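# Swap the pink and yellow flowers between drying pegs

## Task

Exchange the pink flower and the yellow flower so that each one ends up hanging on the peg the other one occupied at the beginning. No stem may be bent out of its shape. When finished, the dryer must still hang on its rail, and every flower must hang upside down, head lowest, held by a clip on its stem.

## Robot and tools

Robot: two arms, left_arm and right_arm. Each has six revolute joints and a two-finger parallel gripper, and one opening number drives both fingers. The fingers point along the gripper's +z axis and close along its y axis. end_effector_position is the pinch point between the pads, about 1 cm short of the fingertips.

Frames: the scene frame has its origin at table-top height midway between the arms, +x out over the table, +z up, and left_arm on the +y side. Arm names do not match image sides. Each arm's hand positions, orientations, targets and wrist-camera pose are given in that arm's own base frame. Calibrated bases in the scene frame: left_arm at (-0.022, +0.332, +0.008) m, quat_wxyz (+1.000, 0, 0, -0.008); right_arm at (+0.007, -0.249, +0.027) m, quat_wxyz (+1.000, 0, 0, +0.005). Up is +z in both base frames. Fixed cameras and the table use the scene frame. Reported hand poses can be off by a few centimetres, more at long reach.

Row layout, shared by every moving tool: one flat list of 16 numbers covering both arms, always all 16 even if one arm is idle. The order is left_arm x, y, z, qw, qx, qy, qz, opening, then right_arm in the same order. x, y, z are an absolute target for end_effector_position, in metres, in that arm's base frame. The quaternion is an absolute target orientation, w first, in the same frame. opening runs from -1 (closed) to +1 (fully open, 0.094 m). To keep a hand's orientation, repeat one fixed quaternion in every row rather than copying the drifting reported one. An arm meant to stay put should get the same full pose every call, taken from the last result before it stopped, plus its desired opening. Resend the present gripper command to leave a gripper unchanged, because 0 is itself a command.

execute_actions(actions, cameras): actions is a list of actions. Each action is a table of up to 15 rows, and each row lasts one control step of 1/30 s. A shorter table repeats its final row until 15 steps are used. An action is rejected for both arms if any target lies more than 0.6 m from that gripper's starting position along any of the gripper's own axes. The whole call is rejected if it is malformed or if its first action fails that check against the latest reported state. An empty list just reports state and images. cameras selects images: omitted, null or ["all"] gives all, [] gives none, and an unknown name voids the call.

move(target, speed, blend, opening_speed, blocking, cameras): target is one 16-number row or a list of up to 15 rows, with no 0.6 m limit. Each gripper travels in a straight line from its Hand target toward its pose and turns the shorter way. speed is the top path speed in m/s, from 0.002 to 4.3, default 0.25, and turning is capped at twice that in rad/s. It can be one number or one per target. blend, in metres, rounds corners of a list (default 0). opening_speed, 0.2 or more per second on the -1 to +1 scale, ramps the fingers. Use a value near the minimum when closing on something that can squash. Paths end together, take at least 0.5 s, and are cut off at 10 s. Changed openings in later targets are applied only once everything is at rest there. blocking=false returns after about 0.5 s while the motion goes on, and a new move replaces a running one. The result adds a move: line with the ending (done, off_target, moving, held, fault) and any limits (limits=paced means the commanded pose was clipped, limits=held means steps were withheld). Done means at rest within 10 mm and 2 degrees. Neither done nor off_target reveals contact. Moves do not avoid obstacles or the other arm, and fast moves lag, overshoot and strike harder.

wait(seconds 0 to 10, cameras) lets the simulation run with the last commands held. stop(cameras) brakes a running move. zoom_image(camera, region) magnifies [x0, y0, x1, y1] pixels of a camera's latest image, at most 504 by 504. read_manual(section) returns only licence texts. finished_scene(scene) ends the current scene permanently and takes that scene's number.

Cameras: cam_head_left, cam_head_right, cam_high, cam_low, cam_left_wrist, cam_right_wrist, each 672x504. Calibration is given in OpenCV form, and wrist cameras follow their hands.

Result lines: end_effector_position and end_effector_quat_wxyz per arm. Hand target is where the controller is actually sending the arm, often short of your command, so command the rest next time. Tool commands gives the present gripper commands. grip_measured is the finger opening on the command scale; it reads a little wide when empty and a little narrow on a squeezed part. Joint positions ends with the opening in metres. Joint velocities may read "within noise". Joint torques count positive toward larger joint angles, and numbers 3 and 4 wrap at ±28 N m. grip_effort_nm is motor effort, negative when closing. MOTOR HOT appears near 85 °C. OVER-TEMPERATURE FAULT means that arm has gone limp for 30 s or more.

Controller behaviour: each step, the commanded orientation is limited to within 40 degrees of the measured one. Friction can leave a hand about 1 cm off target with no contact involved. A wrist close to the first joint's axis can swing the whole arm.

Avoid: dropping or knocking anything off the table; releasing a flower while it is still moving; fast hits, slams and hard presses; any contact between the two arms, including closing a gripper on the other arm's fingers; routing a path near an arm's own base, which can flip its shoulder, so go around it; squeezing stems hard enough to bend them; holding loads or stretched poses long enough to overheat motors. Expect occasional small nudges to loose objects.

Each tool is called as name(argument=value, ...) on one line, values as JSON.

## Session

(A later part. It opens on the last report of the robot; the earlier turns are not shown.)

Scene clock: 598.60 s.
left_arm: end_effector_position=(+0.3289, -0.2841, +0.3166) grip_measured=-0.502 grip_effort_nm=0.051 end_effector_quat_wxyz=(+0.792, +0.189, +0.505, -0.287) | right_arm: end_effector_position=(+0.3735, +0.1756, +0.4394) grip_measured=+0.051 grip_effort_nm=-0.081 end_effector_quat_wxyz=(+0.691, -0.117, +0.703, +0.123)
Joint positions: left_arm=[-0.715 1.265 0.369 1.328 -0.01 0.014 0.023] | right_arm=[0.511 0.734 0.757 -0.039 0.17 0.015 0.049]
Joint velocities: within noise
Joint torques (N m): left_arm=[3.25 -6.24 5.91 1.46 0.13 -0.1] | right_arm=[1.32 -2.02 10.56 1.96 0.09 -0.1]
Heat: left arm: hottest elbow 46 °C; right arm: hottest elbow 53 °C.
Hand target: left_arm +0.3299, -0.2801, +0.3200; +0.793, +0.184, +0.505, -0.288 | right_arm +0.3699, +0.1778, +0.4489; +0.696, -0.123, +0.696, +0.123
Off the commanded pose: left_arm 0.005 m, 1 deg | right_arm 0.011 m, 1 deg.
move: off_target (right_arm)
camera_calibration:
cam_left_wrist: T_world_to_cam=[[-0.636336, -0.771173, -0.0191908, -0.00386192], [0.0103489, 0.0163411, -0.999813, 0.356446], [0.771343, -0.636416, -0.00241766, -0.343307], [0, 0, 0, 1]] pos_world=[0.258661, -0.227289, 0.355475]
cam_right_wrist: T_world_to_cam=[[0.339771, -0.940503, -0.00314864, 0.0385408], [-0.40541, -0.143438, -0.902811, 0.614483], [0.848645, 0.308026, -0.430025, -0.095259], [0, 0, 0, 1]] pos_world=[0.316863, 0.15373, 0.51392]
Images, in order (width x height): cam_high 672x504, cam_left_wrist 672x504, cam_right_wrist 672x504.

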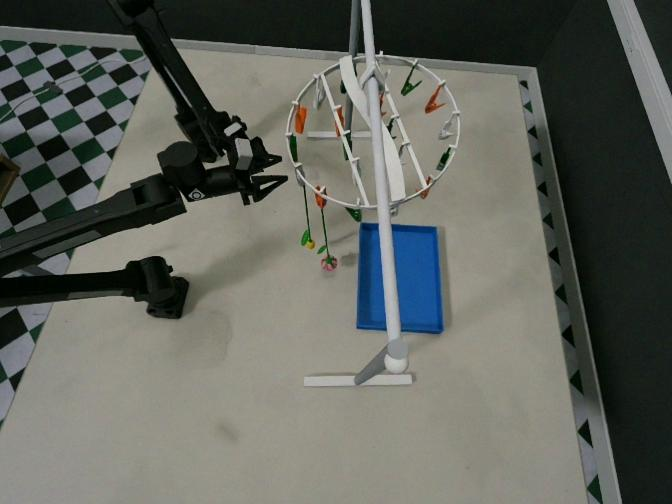

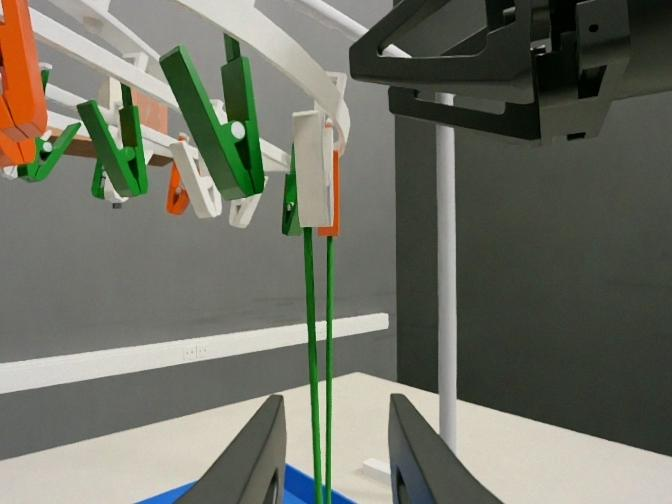

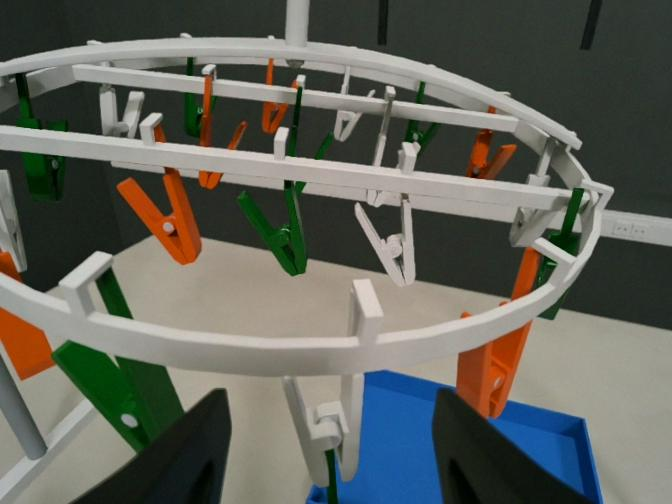

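move(target=[[0.338,-0.272,0.293,0.792,0.1837,0.505,-0.288,-0.3,0.37,0.178,0.449,0.6964,-0.1228,0.6964,0.1228,0.05],[0.39,-0.316,0.296,0.792,0.1837,0.505,-0.288,-0.3,0.37,0.178,0.449,0.6964,-0.1228,0.6964,0.1228,0.05]], speed=0.08, blend=0.01, cameras=["cam_right_wrist","cam_left_wrist"])

Scene clock: 606.13 s.
left_arm: end_effector_position=(+0.3791, -0.3107, +0.2865) grip_measured=-0.302 grip_effort_nm=0.046 end_effector_quat_wxyz=(+0.787, +0.191, +0.513, -0.285) | right_arm: end_effector_position=(+0.3735, +0.1756, +0.4394) grip_measured=+0.051 grip_effort_nm=-0.071 end_effector_quat_wxyz=(+0.691, -0.117, +0.703, +0.123)
Joint positions: left_arm=[-0.677 1.503 0.486 1.429 0.025 -0.002 0.033] | right_arm=[0.511 0.734 0.757 -0.039 0.17 0.015 0.049]
Joint velocities: within noise
Joint torques (N m): left_arm=[2.9 -6.59 7.92 1.76 -0.02 -0.05] | right_arm=[1.32 -2.02 10.52 1.98 0.08 -0.11]
Heat: left arm: hottest elbow 45 °C; right arm: hottest elbow 54 °C.
Hand target: left_arm +0.3894, -0.3156, +0.2960; +0.792, +0.184, +0.505, -0.288 | right_arm +0.3700, +0.1778, +0.4489; +0.696, -0.123, +0.696, +0.123
Off the commanded pose: left_arm 0.015 m, 1 deg | right_arm 0.011 m, 1 deg.
move: off_target (left_arm, right_arm)
camera_calibration:
cam_left_wrist: T_world_to_cam=[[-0.636398, -0.771128, -0.0189387, 0.00697021], [-0.00485568, 0.0285567, -0.99958, 0.335839], [0.771345, -0.636039, -0.0219178, -0.393316], [0, 0, 0, 1]] pos_world=[0.309449, -0.25438, 0.32721]
cam_right_wrist: T_world_to_cam=[[0.339771, -0.940503, -0.00314864, 0.0385408], [-0.40541, -0.143438, -0.902811, 0.614483], [0.848645, 0.308026, -0.430025, -0.095259], [0, 0, 0, 1]] pos_world=[0.316863, 0.15373, 0.51392]
Images, in order (width x height): cam_left_wrist 672x504, cam_right_wrist 672x504.

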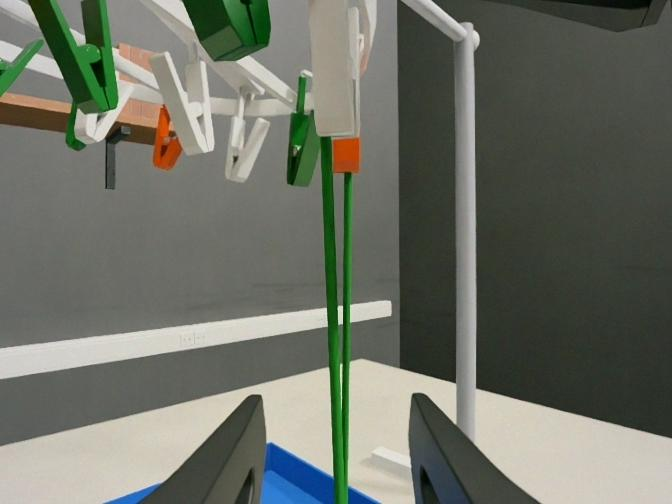

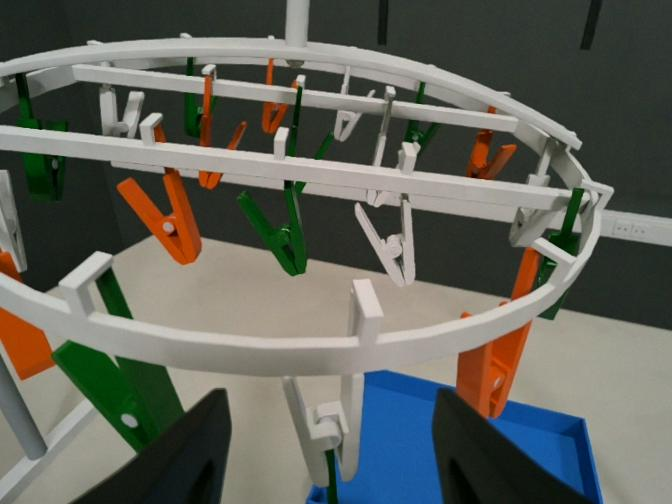

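move(target=[0.424,-0.3455,0.297,0.792,0.1837,0.505,-0.288,-0.3,0.37,0.178,0.449,0.6964,-0.1228,0.6964,0.1228,0.05], speed=0.06, cameras=["cam_right_wrist","cam_left_wrist"])

Scene clock: 609.77 s.
left_arm: end_effector_position=(+0.4137, -0.3377, +0.2897) grip_measured=-0.302 grip_effort_nm=0.046 end_effector_quat_wxyz=(+0.789, +0.189, +0.510, -0.285) | right_arm: end_effector_position=(+0.3735, +0.1756, +0.4394) grip_measured=+0.051 grip_effort_nm=-0.071 end_effector_quat_wxyz=(+0.691, -0.117, +0.703, +0.123)
Joint positions: left_arm=[-0.677 1.593 0.608 1.406 0.021 -0.002 0.033] | right_arm=[0.511 0.734 0.757 -0.039 0.17 0.015 0.049]
Joint velocities: within noise
Joint torques (N m): left_arm=[2.55 -8 8.25 1.42 -0.07 -0.03] | right_arm=[1.38 -2.2 10.5 1.95 0.09 -0.11]
Heat: left arm: hottest elbow 45 °C; right arm: hottest elbow 54 °C.
Hand target: left_arm +0.4234, -0.3451, +0.2970; +0.792, +0.184, +0.505, -0.288 | right_arm +0.3700, +0.1779, +0.4489; +0.696, -0.123, +0.696, +0.123
Off the commanded pose: left_arm 0.015 m, 1 deg | right_arm 0.011 m, 1 deg.
move: off_target (left_arm, right_arm)
camera_calibration:
cam_left_wrist: T_world_to_cam=[[-0.633826, -0.773276, -0.0175786, 0.00609354], [0.000679237, 0.0221702, -0.999754, 0.335518], [0.773476, -0.633682, -0.0135268, -0.439597], [0, 0, 0, 1]] pos_world=[0.343652, -0.281291, 0.329596]
cam_right_wrist: T_world_to_cam=[[0.339771, -0.940503, -0.00314864, 0.0385408], [-0.40541, -0.143438, -0.902811, 0.614483], [0.848645, 0.308026, -0.430025, -0.095259], [0, 0, 0, 1]] pos_world=[0.316863, 0.15373, 0.51392]
Images, in order (width x height): cam_left_wrist 672x504, cam_right_wrist 672x504.

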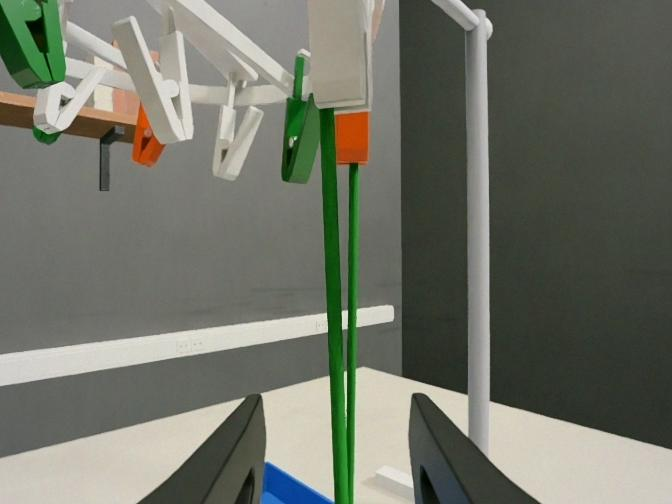

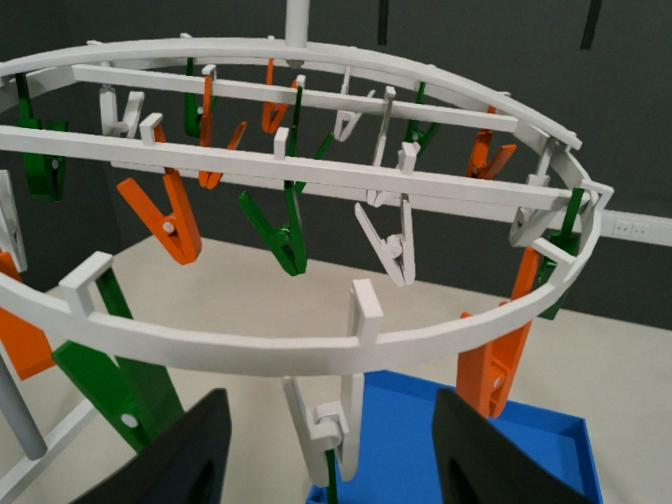

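move(target=[0.442,-0.361,0.295,0.792,0.1837,0.505,-0.288,-0.3,0.37,0.178,0.449,0.6964,-0.1228,0.6964,0.1228,0.05], speed=0.06, cameras=["cam_high","cam_left_wrist"])

Scene clock: 612.43 s.
left_arm: end_effector_position=(+0.4324, -0.3523, +0.2879) grip_measured=-0.302 grip_effort_nm=0.046 end_effector_quat_wxyz=(+0.790, +0.188, +0.510, -0.284) | right_arm: end_effector_position=(+0.3735, +0.1756, +0.4394) grip_measured=+0.051 grip_effort_nm=-0.076 end_effector_quat_wxyz=(+0.691, -0.117, +0.703, +0.123)
Joint positions: left_arm=[-0.677 1.645 0.673 1.393 0.02 -0.002 0.033] | right_arm=[0.511 0.734 0.757 -0.039 0.17 0.015 0.049]
Joint velocities: within noise
Joint torques (N m): left_arm=[2.37 -8.82 8.27 1.5 -0.06 -0.02] | right_arm=[1.26 -2.2 10.51 1.94 0.08 -0.1]
Heat: left arm: hottest elbow 45 °C; right arm: hottest elbow 54 °C.
Hand target: left_arm +0.4414, -0.3606, +0.2951; +0.792, +0.184, +0.505, -0.288 | right_arm +0.3700, +0.1779, +0.4489; +0.696, -0.123, +0.696, +0.123
Off the commanded pose: left_arm 0.015 m, 1 deg | right_arm 0.011 m, 1 deg.
move: off_target (left_arm, right_arm)
camera_calibration:
cam_left_wrist: T_world_to_cam=[[-0.632514, -0.774367, -0.0168043, 0.00542866], [0.000148209, 0.0215745, -0.999767, 0.334053], [0.774549, -0.632369, -0.0135314, -0.463324], [0, 0, 0, 1]] pos_world=[0.362251, -0.295995, 0.327797]
Images, in order (width x height): cam_high 672x504, cam_left_wrist 672x504.

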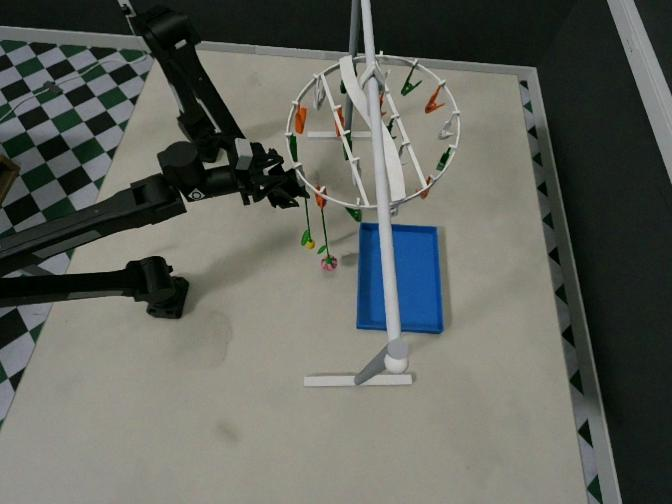

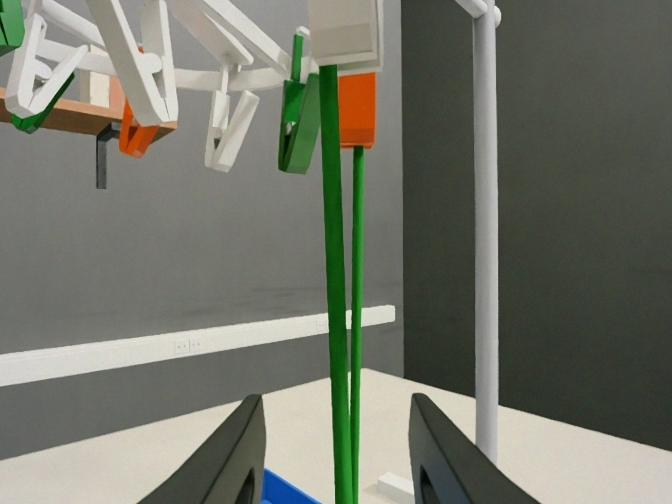

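move(target=[0.444,-0.3625,0.295,0.792,0.1837,0.505,-0.288,-0.98,0.37,0.178,0.449,0.6964,-0.1228,0.6964,0.1228,0.05], opening_speed=0.4, speed=0.06, cameras=["cam_low","cam_left_wrist","cam_right_wrist"])

zoom_image(camera="cam_low", region=[260, 130, 330, 270])

Scene clock: 616.33 s.
left_arm: end_effector_position=(+0.4344, -0.3539, +0.2882) grip_measured=-0.978 grip_effort_nm=-0.120 end_effector_quat_wxyz=(+0.790, +0.188, +0.510, -0.284) | right_arm: end_effector_position=(+0.3735, +0.1756, +0.4394) grip_measured=+0.051 grip_effort_nm=-0.081 end_effector_quat_wxyz=(+0.691, -0.117, +0.703, +0.123)
Joint positions: left_arm=[-0.677 1.65 0.681 1.39 0.02 -0.002 0.001] | right_arm=[0.511 0.734 0.757 -0.039 0.17 0.015 0.049]
Joint velocities: within noise
Joint torques (N m): left_arm=[2.43 -8.88 8.32 1.39 -0.05 -0.02] | right_arm=[1.49 -2.14 10.47 1.96 0.08 -0.11]
Heat: left arm: hottest elbow 46 °C; right arm: hottest elbow 54 °C.
Hand target: left_arm +0.4434, -0.3621, +0.2949; +0.792, +0.184, +0.505, -0.288 | right_arm +0.3700, +0.1779, +0.4489; +0.696, -0.123, +0.696, +0.123
Off the commanded pose: left_arm 0.015 m, 1 deg | right_arm 0.011 m, 1 deg.
move: off_target (left_arm, right_arm)
camera_calibration:
cam_left_wrist: T_world_to_cam=[[-0.632509, -0.77437, -0.0168389, 0.00546802], [0.000480005, 0.0213483, -0.999772, 0.3342], [0.774553, -0.632373, -0.0131313, -0.466015], [0, 0, 0, 1]] pos_world=[0.364251, -0.297595, 0.328096]
cam_right_wrist: T_world_to_cam=[[0.339771, -0.940503, -0.00314864, 0.0385408], [-0.40541, -0.143438, -0.902811, 0.614483], [0.848645, 0.308026, -0.430025, -0.095259], [0, 0, 0, 1]] pos_world=[0.316863, 0.15373, 0.51392]
Images, in order (width x height): cam_low 672x504, cam_left_wrist 672x504, cam_right_wrist 672x504.

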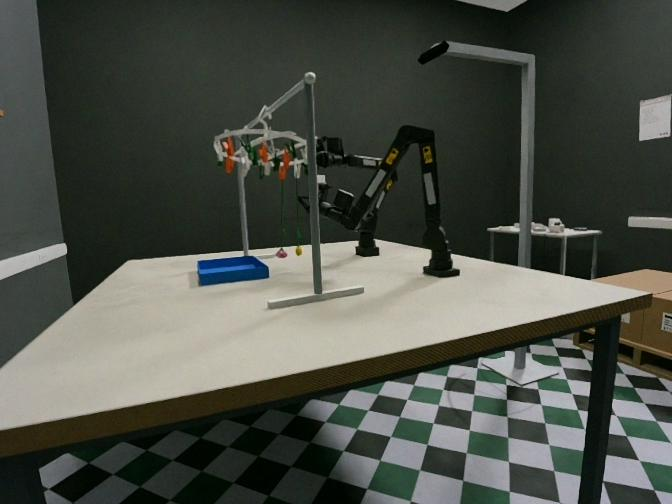

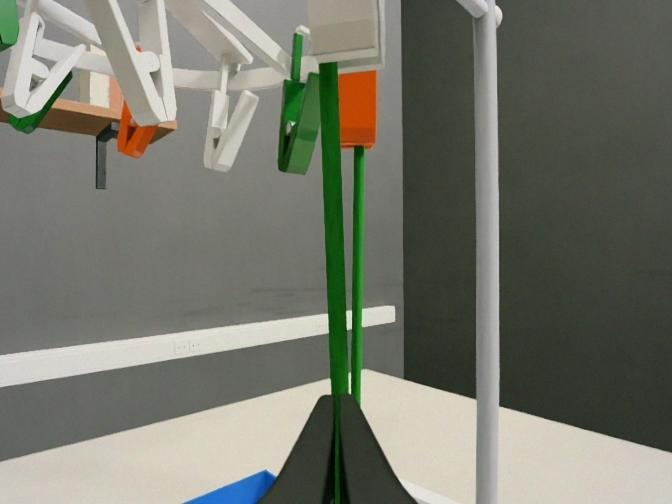

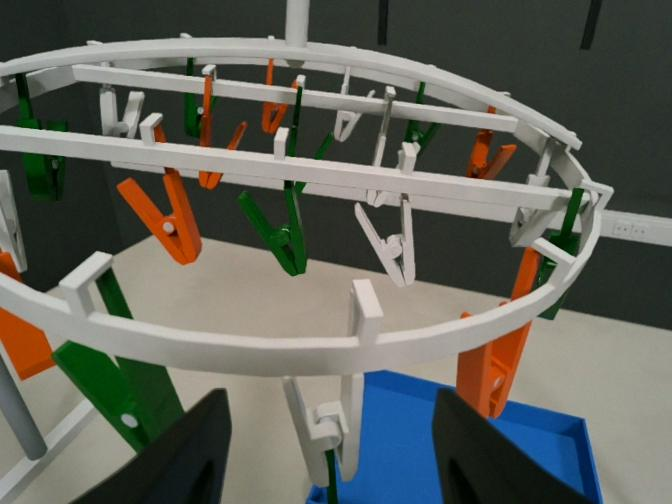

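Scaled by 3.600 from the camera's 672x504 image, which has a finer 960x720 frame.

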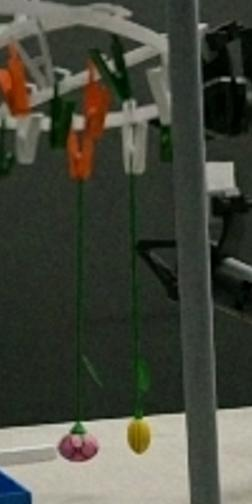

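move(target=[[0.442,-0.361,0.295,0.792,0.1837,0.505,-0.288,-0.4,0.37,0.178,0.449,0.6964,-0.1228,0.6964,0.1228,0.05],[0.454,-0.371,0.295,0.792,0.1837,0.505,-0.288,-0.4,0.37,0.178,0.449,0.6964,-0.1228,0.6964,0.1228,0.05]], speed=0.06, cameras=["cam_left_wrist"])

move(target=[0.456,-0.3725,0.295,0.792,0.1837,0.505,-0.288,-0.98,0.37,0.178,0.449,0.6964,-0.1228,0.6964,0.1228,0.05], opening_speed=0.4, speed=0.06, cameras=["cam_left_wrist"])

Scene clock: 622.40 s.
left_arm: end_effector_position=(+0.4445, -0.3620, +0.2879) grip_measured=-0.402 grip_effort_nm=0.046 end_effector_quat_wxyz=(+0.790, +0.188, +0.511, -0.284) | right_arm: end_effector_position=(+0.3735, +0.1756, +0.4394) grip_measured=+0.051 grip_effort_nm=-0.076 end_effector_quat_wxyz=(+0.691, -0.117, +0.703, +0.123)
Joint positions: left_arm=[-0.677 1.675 0.717 1.378 0.019 -0.002 0.028] | right_arm=[0.511 0.734 0.757 -0.039 0.17 0.015 0.049]
Joint velocities: within noise
Joint torques (N m): left_arm=[2.37 -9.29 8.39 1.33 -0.06 -0.02] | right_arm=[1.44 -2.26 10.51 1.96 0.08 -0.12]
Heat: left arm: hottest elbow 46 °C; right arm: hottest elbow 55 °C.
Hand target: left_arm +0.4533, -0.3706, +0.2950; +0.792, +0.184, +0.505, -0.288 | right_arm +0.3700, +0.1779, +0.4489; +0.696, -0.123, +0.696, +0.123
Off the commanded pose: left_arm 0.015 m, 1 deg | right_arm 0.011 m, 1 deg.
move: off_target (left_arm, right_arm)
camera_calibration:
cam_left_wrist: T_world_to_cam=[[-0.632242, -0.774591, -0.0167074, 0.00536801], [-0.000231123, 0.0217529, -0.999763, 0.334456], [0.774771, -0.632089, -0.0139321, -0.478696], [0, 0, 0, 1]] pos_world=[0.374351, -0.305696, 0.327798]
Images, in order (width x height): cam_left_wrist 672x504.

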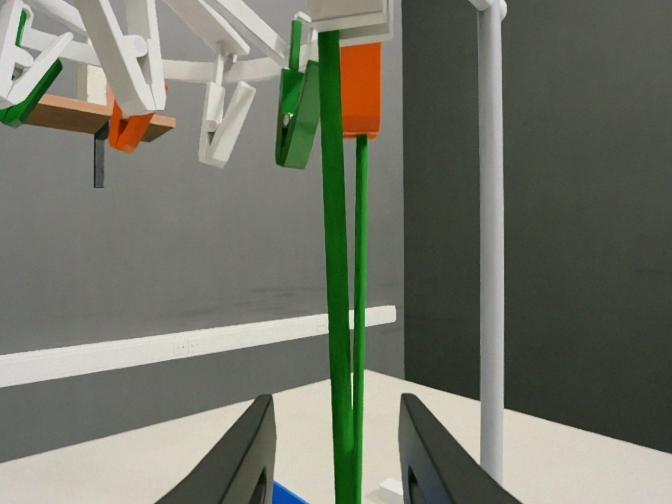

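Scene clock: 624.20 s.
left_arm: end_effector_position=(+0.4466, -0.3636, +0.2883) grip_measured=-0.953 grip_effort_nm=-1.028 end_effector_quat_wxyz=(+0.790, +0.188, +0.510, -0.284) | right_arm: end_effector_position=(+0.3735, +0.1756, +0.4394) grip_measured=+0.051 grip_effort_nm=-0.076 end_effector_quat_wxyz=(+0.691, -0.117, +0.703, +0.123)
Joint positions: left_arm=[-0.677 1.68 0.725 1.376 0.019 -0.002 0.002] | right_arm=[0.511 0.734 0.757 -0.039 0.17 0.015 0.049]
Joint velocities: within noise
Joint torques (N m): left_arm=[2.32 -9.35 8.44 1.42 -0.05 -0.02] | right_arm=[1.44 -2.32 10.51 2 0.07 -0.13]
Heat: left arm: hottest elbow 46 °C; right arm: hottest elbow 55 °C.
Hand target: left_arm +0.4554, -0.3721, +0.2950; +0.792, +0.184, +0.505, -0.288 | right_arm +0.3700, +0.1779, +0.4489; +0.696, -0.123, +0.696, +0.123
Off the commanded pose: left_arm 0.015 m, 1 deg | right_arm 0.011 m, 1 deg.
move: off_target (left_arm, right_arm)
camera_calibration:
cam_left_wrist: T_world_to_cam=[[-0.632232, -0.774599, -0.0166994, 0.00537644], [0.000383404, 0.021241, -0.999774, 0.334507], [0.774779, -0.632096, -0.0131322, -0.48166], [0, 0, 0, 1]] pos_world=[0.376451, -0.307396, 0.328196]
Images, in order (width x height): cam_left_wrist 672x504.

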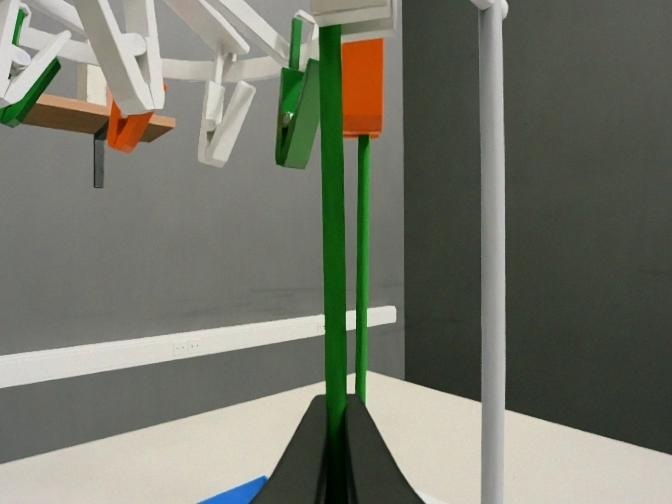

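move(target=[0.456,-0.3725,0.295,0.792,0.1837,0.505,-0.288,-0.98,0.402,0.187,0.452,0.6964,-0.1228,0.6964,0.1228,0.05], speed=0.06, cameras=["cam_right_wrist"])

Scene clock: 627.43 s.
left_arm: end_effector_position=(+0.4467, -0.3637, +0.2885) grip_measured=-0.955 grip_effort_nm=-1.062 end_effector_quat_wxyz=(+0.790, +0.188, +0.510, -0.284) | right_arm: end_effector_position=(+0.3952, +0.1882, +0.4139) grip_measured=+0.051 grip_effort_nm=-0.081 end_effector_quat_wxyz=(+0.672, -0.128, +0.719, +0.123)
Joint positions: left_arm=[-0.677 1.68 0.726 1.376 0.019 -0.002 0.002] | right_arm=[0.503 0.816 0.757 -0.008 0.146 0.015 0.049]
Joint velocities: within noise
Joint torques (N m): left_arm=[2.37 -9.35 8.43 1.4 -0.06 -0.02] | right_arm=[-0.09 -2.32 13.81 2.73 -0.06 -0.11]
Heat: left arm: hottest elbow 46 °C; right arm: hottest elbow 55 °C.
Hand target: left_arm +0.4554, -0.3721, +0.2951; +0.792, +0.184, +0.505, -0.288 | right_arm +0.3997, +0.1861, +0.4511; +0.696, -0.123, +0.696, +0.123
Off the commanded pose: left_arm 0.014 m, 1 deg | right_arm 0.039 m, 4 deg.
move: off_target (left_arm, right_arm)
camera_calibration:
cam_right_wrist: T_world_to_cam=[[0.354466, -0.935063, 0.00348035, 0.0333505], [-0.442936, -0.171185, -0.880059, 0.612779], [0.823506, 0.310409, -0.474852, -0.100396], [0, 0, 0, 1]] pos_world=[0.342277, 0.167247, 0.491492]
Images, in order (width x height): cam_right_wrist 672x504.

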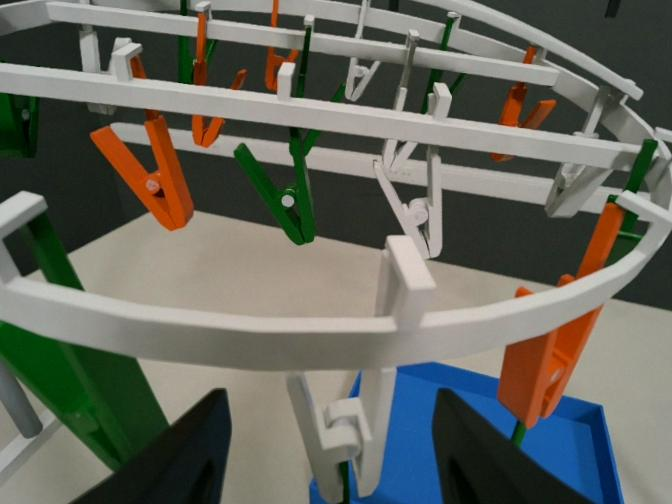

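move(target=[0.456,-0.3725,0.295,0.792,0.1837,0.505,-0.288,-0.98,0.4155,0.189,0.459,0.6964,-0.1228,0.6964,0.1228,0.05], speed=0.05, cameras=["cam_right_wrist"])

Scene clock: 630.27 s.
left_arm: end_effector_position=(+0.4467, -0.3637, +0.2883) grip_measured=-0.955 grip_effort_nm=-1.062 end_effector_quat_wxyz=(+0.790, +0.188, +0.510, -0.284) | right_arm: end_effector_position=(+0.4068, +0.1893, +0.4165) grip_measured=+0.051 grip_effort_nm=-0.076 end_effector_quat_wxyz=(+0.670, -0.128, +0.721, +0.122)
Joint positions: left_arm=[-0.677 1.68 0.726 1.376 0.019 -0.002 0.002] | right_arm=[0.486 0.85 0.784 -0.006 0.13 0.015 0.049]
Joint velocities: within noise
Joint torques (N m): left_arm=[2.32 -9.35 8.42 1.39 -0.06 -0.02] | right_arm=[-0.09 -2.73 14.48 2.76 -0.07 -0.11]
Heat: left arm: hottest elbow 47 °C; right arm: hottest elbow 56 °C.
Hand target: left_arm +0.4554, -0.3722, +0.2949; +0.792, +0.184, +0.505, -0.288 | right_arm +0.4126, +0.1877, +0.4581; +0.697, -0.123, +0.696, +0.122
Off the commanded pose: left_arm 0.014 m, 1 deg | right_arm 0.043 m, 4 deg.
move: off_target (left_arm, right_arm)
camera_calibration:
cam_right_wrist: T_world_to_cam=[[0.353716, -0.935347, 0.00317709, 0.0307657], [-0.448239, -0.172488, -0.877114, 0.62142], [0.820955, 0.308825, -0.480271, -0.105504], [0, 0, 0, 1]] pos_world=[0.354276, 0.168546, 0.494288]
Images, in order (width x height): cam_right_wrist 672x504.

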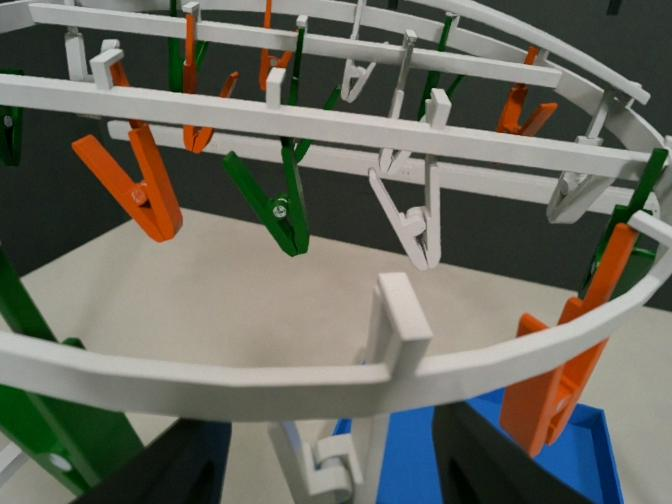

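move(target=[0.456,-0.3725,0.295,0.792,0.1837,0.505,-0.288,-0.98,0.4155,0.1895,0.459,0.6964,-0.1228,0.6964,0.1228,-0.72], opening_speed=0.4, cameras=["cam_low","cam_right_wrist","cam_left_wrist"])

zoom_image(camera="cam_low", region=[270, 140, 310, 200])

Scene clock: 634.67 s.
left_arm: end_effector_position=(+0.4468, -0.3637, +0.2881) grip_measured=-0.955 grip_effort_nm=-1.057 end_effector_quat_wxyz=(+0.790, +0.188, +0.510, -0.284) | right_arm: end_effector_position=(+0.4070, +0.1894, +0.4161) grip_measured=-0.583 grip_effort_nm=-1.018 end_effector_quat_wxyz=(+0.670, -0.128, +0.721, +0.122)
Joint positions: left_arm=[-0.677 1.68 0.726 1.376 0.019 -0.002 0.002] | right_arm=[0.486 0.851 0.784 -0.006 0.13 0.015 0.02]
Joint velocities: within noise
Joint torques (N m): left_arm=[2.37 -9.41 8.43 1.39 -0.05 -0.02] | right_arm=[-0.21 -2.67 14.53 2.76 -0.03 -0.11]
Heat: left arm: hottest elbow 47 °C; right arm: hottest elbow 56 °C.
Hand target: left_arm +0.4554, -0.3721, +0.2951; +0.792, +0.184, +0.505, -0.288 | right_arm +0.4125, +0.1882, +0.4581; +0.697, -0.123, +0.696, +0.123
Off the commanded pose: left_arm 0.014 m, 1 deg | right_arm 0.044 m, 4 deg.
move: off_target (left_arm, right_arm)
camera_calibration:
cam_left_wrist: T_world_to_cam=[[-0.63202, -0.774776, -0.0165252, 0.00523037], [-0.0000432876, 0.0213595, -0.999772, 0.334507], [0.774952, -0.631875, -0.0135332, -0.481747], [0, 0, 0, 1]] pos_world=[0.376651, -0.307496, 0.327997]
cam_right_wrist: T_world_to_cam=[[0.354042, -0.935223, 0.00331757, 0.030548], [-0.448776, -0.173001, -0.876739, 0.621487], [0.820521, 0.308914, -0.480956, -0.105401], [0, 0, 0, 1]] pos_world=[0.354577, 0.168647, 0.494087]
Images, in order (width x height): cam_low 672x504, cam_left_wrist 672x504, cam_right_wrist 672x504.

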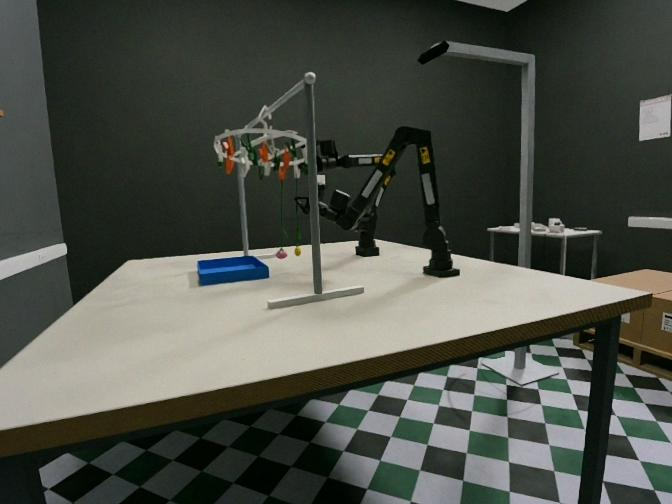

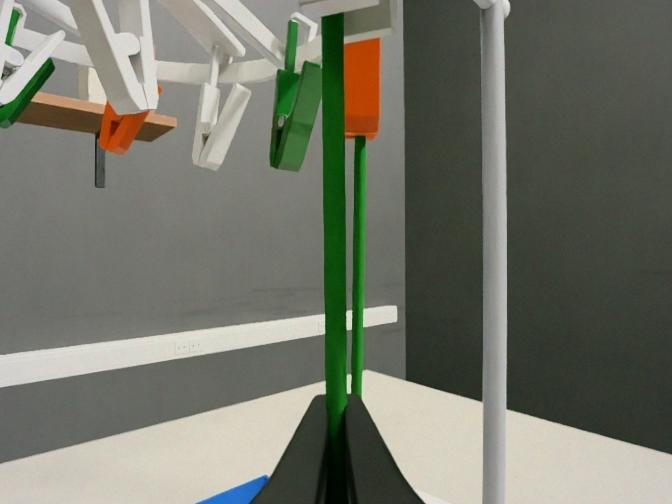

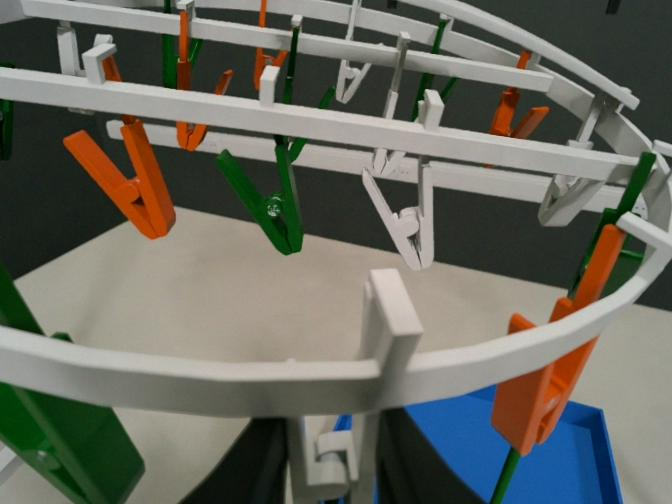

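Scaled by 8.400 from the camera's 672x504 image, which has a finer 960x720 frame.

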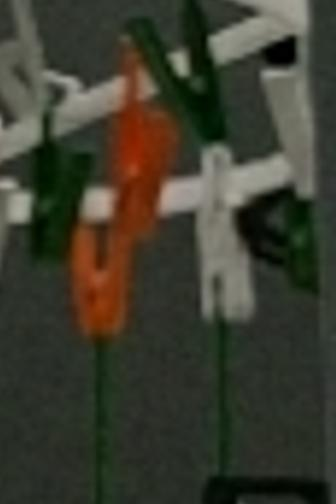

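move(target=[0.456,-0.3725,0.24,0.792,0.1837,0.505,-0.288,-0.98,0.4155,0.1895,0.459,0.6964,-0.1228,0.6964,0.1228,-0.72], speed=0.05, cameras=["cam_low","cam_right_wrist","cam_left_wrist"])

Scene clock: 637.57 s.
left_arm: end_effector_position=(+0.4520, -0.3679, +0.2330) grip_measured=-0.955 grip_effort_nm=-1.062 end_effector_quat_wxyz=(+0.785, +0.190, +0.518, -0.282) | right_arm: end_effector_position=(+0.4070, +0.1894, +0.4162) grip_measured=-0.584 grip_effort_nm=-1.028 end_effector_quat_wxyz=(+0.670, -0.128, +0.721, +0.122)
Joint positions: left_arm=[-0.677 1.834 0.726 1.511 0.019 -0.002 0.002] | right_arm=[0.486 0.851 0.784 -0.006 0.13 0.015 0.02]
Joint velocities: within noise
Joint torques (N m): left_arm=[2.43 -10.4 6.38 2.65 -0.05 -0.02] | right_arm=[-0.03 -2.73 14.48 2.78 -0.02 -0.11]
Heat: left arm: hottest elbow 47 °C; right arm: hottest elbow 56 °C.
Hand target: left_arm +0.4558, -0.3724, +0.2399; +0.792, +0.184, +0.505, -0.288 | right_arm +0.4125, +0.1882, +0.4581; +0.697, -0.123, +0.696, +0.123
Off the commanded pose: left_arm 0.009 m, 2 deg | right_arm 0.044 m, 4 deg.
move: off_target (right_arm)
camera_calibration:
cam_left_wrist: T_world_to_cam=[[-0.632227, -0.774609, -0.0164155, 0.00448602], [-0.0139795, 0.0325886, -0.999371, 0.289872], [0.774657, -0.6316, -0.031432, -0.484668], [0, 0, 0, 1]] pos_world=[0.38234, -0.312088, 0.274529]
cam_right_wrist: T_world_to_cam=[[0.354051, -0.93522, 0.00321944, 0.0305927], [-0.448465, -0.172797, -0.876938, 0.621441], [0.820686, 0.309037, -0.480593, -0.105659], [0, 0, 0, 1]] pos_world=[0.354577, 0.168647, 0.494087]
Images, in order (width x height): cam_low 672x504, cam_left_wrist 672x504, cam_right_wrist 672x504.

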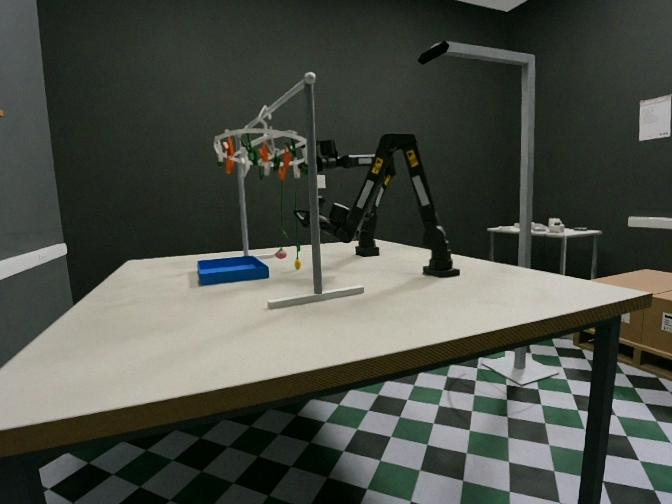

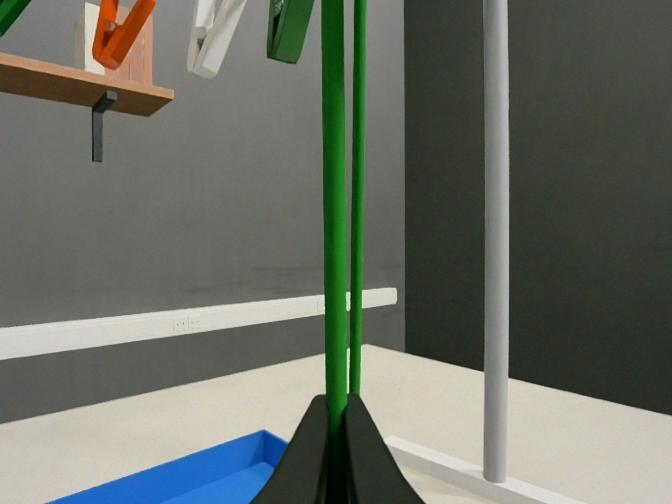

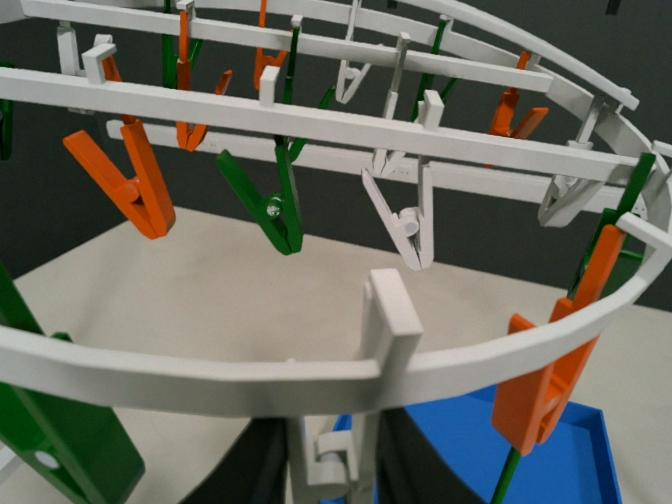

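move(target=[[0.456,-0.3725,0.24,0.792,0.1837,0.505,-0.288,-0.98,0.4155,0.1895,0.459,0.6964,-0.1228,0.6964,0.1228,0.05],[0.456,-0.3725,0.24,0.792,0.1837,0.505,-0.288,-0.98,0.35,0.17,0.449,0.6964,-0.1228,0.6964,0.1228,0.05],[0.39,-0.31,0.24,0.792,0.1837,0.505,-0.288,-0.98,0.27,0.08,0.38,0.6964,-0.1228,0.6964,0.1228,0.05]], opening_speed=0.4, speed=0.1, cameras=["cam_low","cam_right_wrist","cam_left_wrist"])

Scene clock: 646.07 s.
left_arm: end_effector_position=(+0.3903, -0.3163, +0.2308) grip_measured=-0.955 grip_effort_nm=-1.062 end_effector_quat_wxyz=(+0.773, +0.199, +0.534, -0.280) | right_arm: end_effector_position=(+0.2702, +0.0826, +0.3891) grip_measured=+0.049 grip_effort_nm=0.071 end_effector_quat_wxyz=(+0.700, -0.120, +0.692, +0.131)
Joint positions: left_arm=[-0.669 1.68 0.488 1.551 0.033 -0.004 0.002] | right_arm=[0.208 0.233 0.502 -0.254 -0.149 0.015 0.049]
Joint velocities: within noise
Joint torques (N m): left_arm=[3.31 -9.93 3.74 2.5 0.13 -0.07] | right_arm=[-0.21 4.31 8.25 1.66 -0.09 -0.1]
Heat: left arm: hottest elbow 46 °C; right arm: hottest elbow 56 °C.
Hand target: left_arm +0.3900, -0.3102, +0.2405; +0.780, +0.191, +0.525, -0.283 | right_arm +0.2701, +0.0801, +0.3801; +0.696, -0.123, +0.696, +0.123
Off the commanded pose: left_arm 0.011 m, 4 deg | right_arm 0.009 m, 1 deg.
joint sent to its limit (left arm) — joint 4 (wrist pitch), upper limit. The joint targets are off in orientation, not in position.
move: off_target (left_arm)
camera_calibration:
cam_left_wrist: T_world_to_cam=[[-0.63769, -0.770059, -0.0190085, 0.0095191], [-0.045989, 0.0626935, -0.996973, 0.306589], [0.768919, -0.634885, -0.0753932, -0.393083], [0, 0, 0, 1]] pos_world=[0.322419, -0.261453, 0.276206]
cam_right_wrist: T_world_to_cam=[[0.354565, -0.935024, -0.00358607, -0.0182224], [-0.377331, -0.139574, -0.9155, 0.510875], [0.855515, 0.325957, -0.402302, -0.014665], [0, 0, 0, 1]] pos_world=[0.211776, 0.0590467, 0.461741]
Images, in order (width x height): cam_low 672x504, cam_left_wrist 672x504, cam_right_wrist 672x504.

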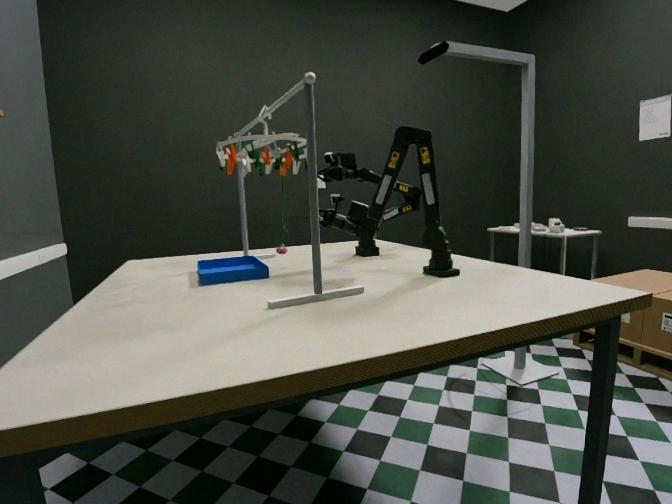

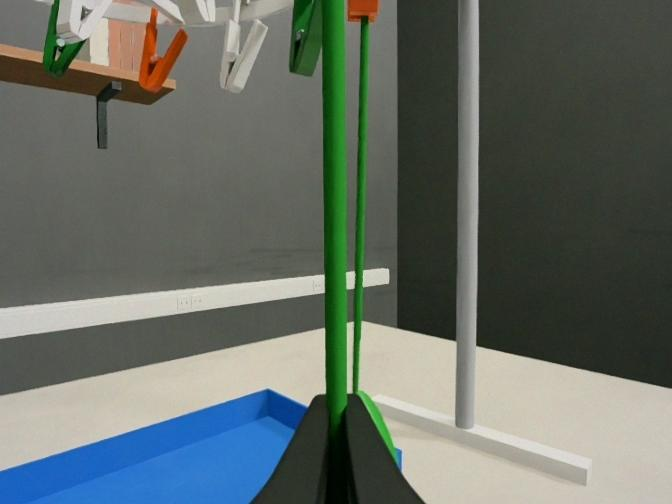

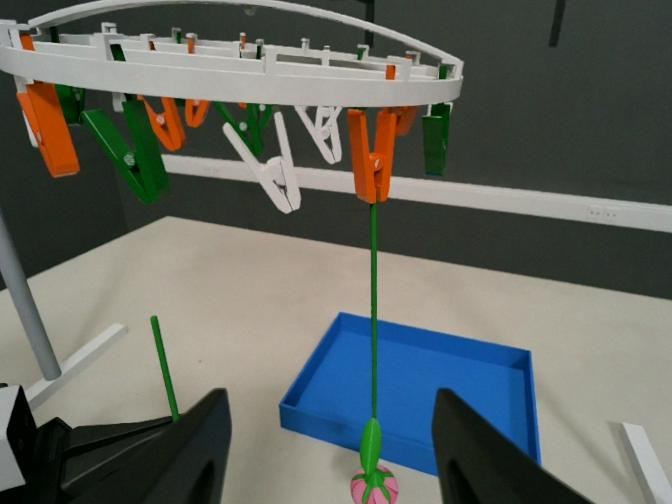

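move(target=[[0.36,-0.27,0.31,0.792,0.1837,0.505,-0.288,-0.98,0.24,0.10,0.275,0.787,-0.1925,0.501,0.3021,-0.3],[0.35,-0.25,0.345,0.792,0.1837,0.505,-0.288,-0.98,0.245,0.232,0.275,0.787,-0.1925,0.501,0.3021,-0.3]], speed=0.12, cameras=["cam_low","cam_right_wrist","cam_left_wrist","cam_head_left"])

Scene clock: 652.67 s.
left_arm: end_effector_position=(+0.3627, -0.2798, +0.2962) grip_measured=-0.955 grip_effort_nm=-1.062 end_effector_quat_wxyz=(+0.790, +0.190, +0.509, -0.286) | right_arm: end_effector_position=(+0.2454, +0.0987, +0.2977) grip_measured=-0.299 grip_effort_nm=-0.076 end_effector_quat_wxyz=(+0.770, -0.187, +0.555, +0.255)
Joint positions: left_arm=[-0.631 1.402 0.409 1.417 0.068 -0.021 0.002] | right_arm=[0.01 0.249 0.054 0.586 -0.598 0.223 0.033]
Joint velocities: within noise
Joint torques (N m): left_arm=[3.31 -7.59 5.31 1.37 0.11 -0.07] | right_arm=[0.73 4.48 9.73 1.29 0.21 -0.02]
Heat: left arm: hottest elbow 45 °C; right arm: hottest elbow 54 °C.
Hand target: left_arm +0.3638, -0.2754, +0.3008; +0.791, +0.185, +0.508, -0.288 | right_arm +0.2444, +0.0987, +0.3031; +0.773, -0.189, +0.551, +0.252
Off the commanded pose: left_arm 0.059 m, 1 deg | right_arm 0.135 m, 8 deg.
move: held (right_arm; a check stopped the path), off_target (left_arm; braked when a check withheld steps of right_arm); path passed 0 of 2 targets; limits=held
pose unreachable (right arm): on one or more control steps of this call, first in action 0 (counted from 0), this arm could not follow its commanded pose, so it was not sent that pose on those steps. It may still have moved: this result reports where it is.
cause: moving toward the commanded pose would bring two parts of the arm too close to each other (its shoulder (the part past joint 1) and its forearm (the part past joint 3), with joints 2 (shoulder) and 3 (elbow) between them).
camera_calibration:
cam_left_wrist: T_world_to_cam=[[-0.636964, -0.770671, -0.0185256, 0.0207734], [0.00330485, 0.0213013, -0.999768, 0.339597], [0.770886, -0.636878, -0.0110212, -0.364057], [0, 0, 0, 1]] pos_world=[0.292756, -0.223084, 0.335891]
cam_right_wrist: T_world_to_cam=[[0.601448, -0.798781, 0.0144317, -0.0741781], [-0.0778284, -0.0765606, -0.994023, 0.363766], [0.795112, 0.59673, -0.108215, -0.134832], [0, 0, 0, 1]] pos_world=[0.180132, 0.0490564, 0.348072]
Images, in order (width x height): cam_head_left 672x504, cam_low 672x504, cam_left_wrist 672x504, cam_right_wrist 672x504.

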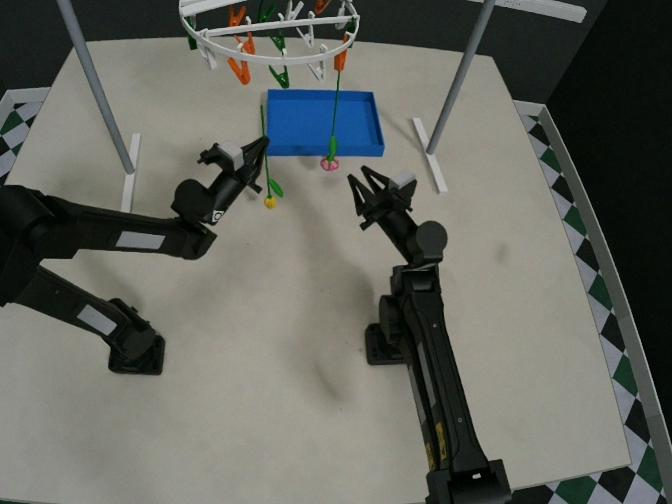

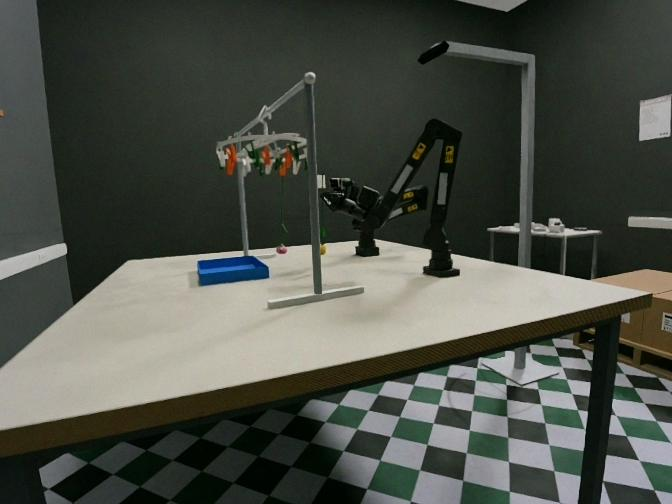

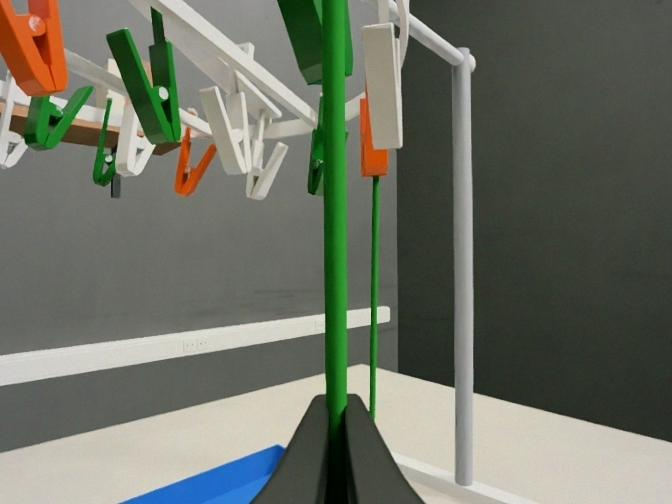

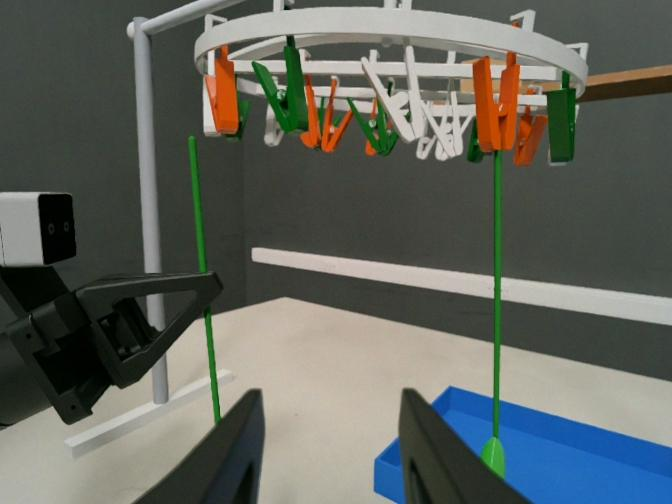

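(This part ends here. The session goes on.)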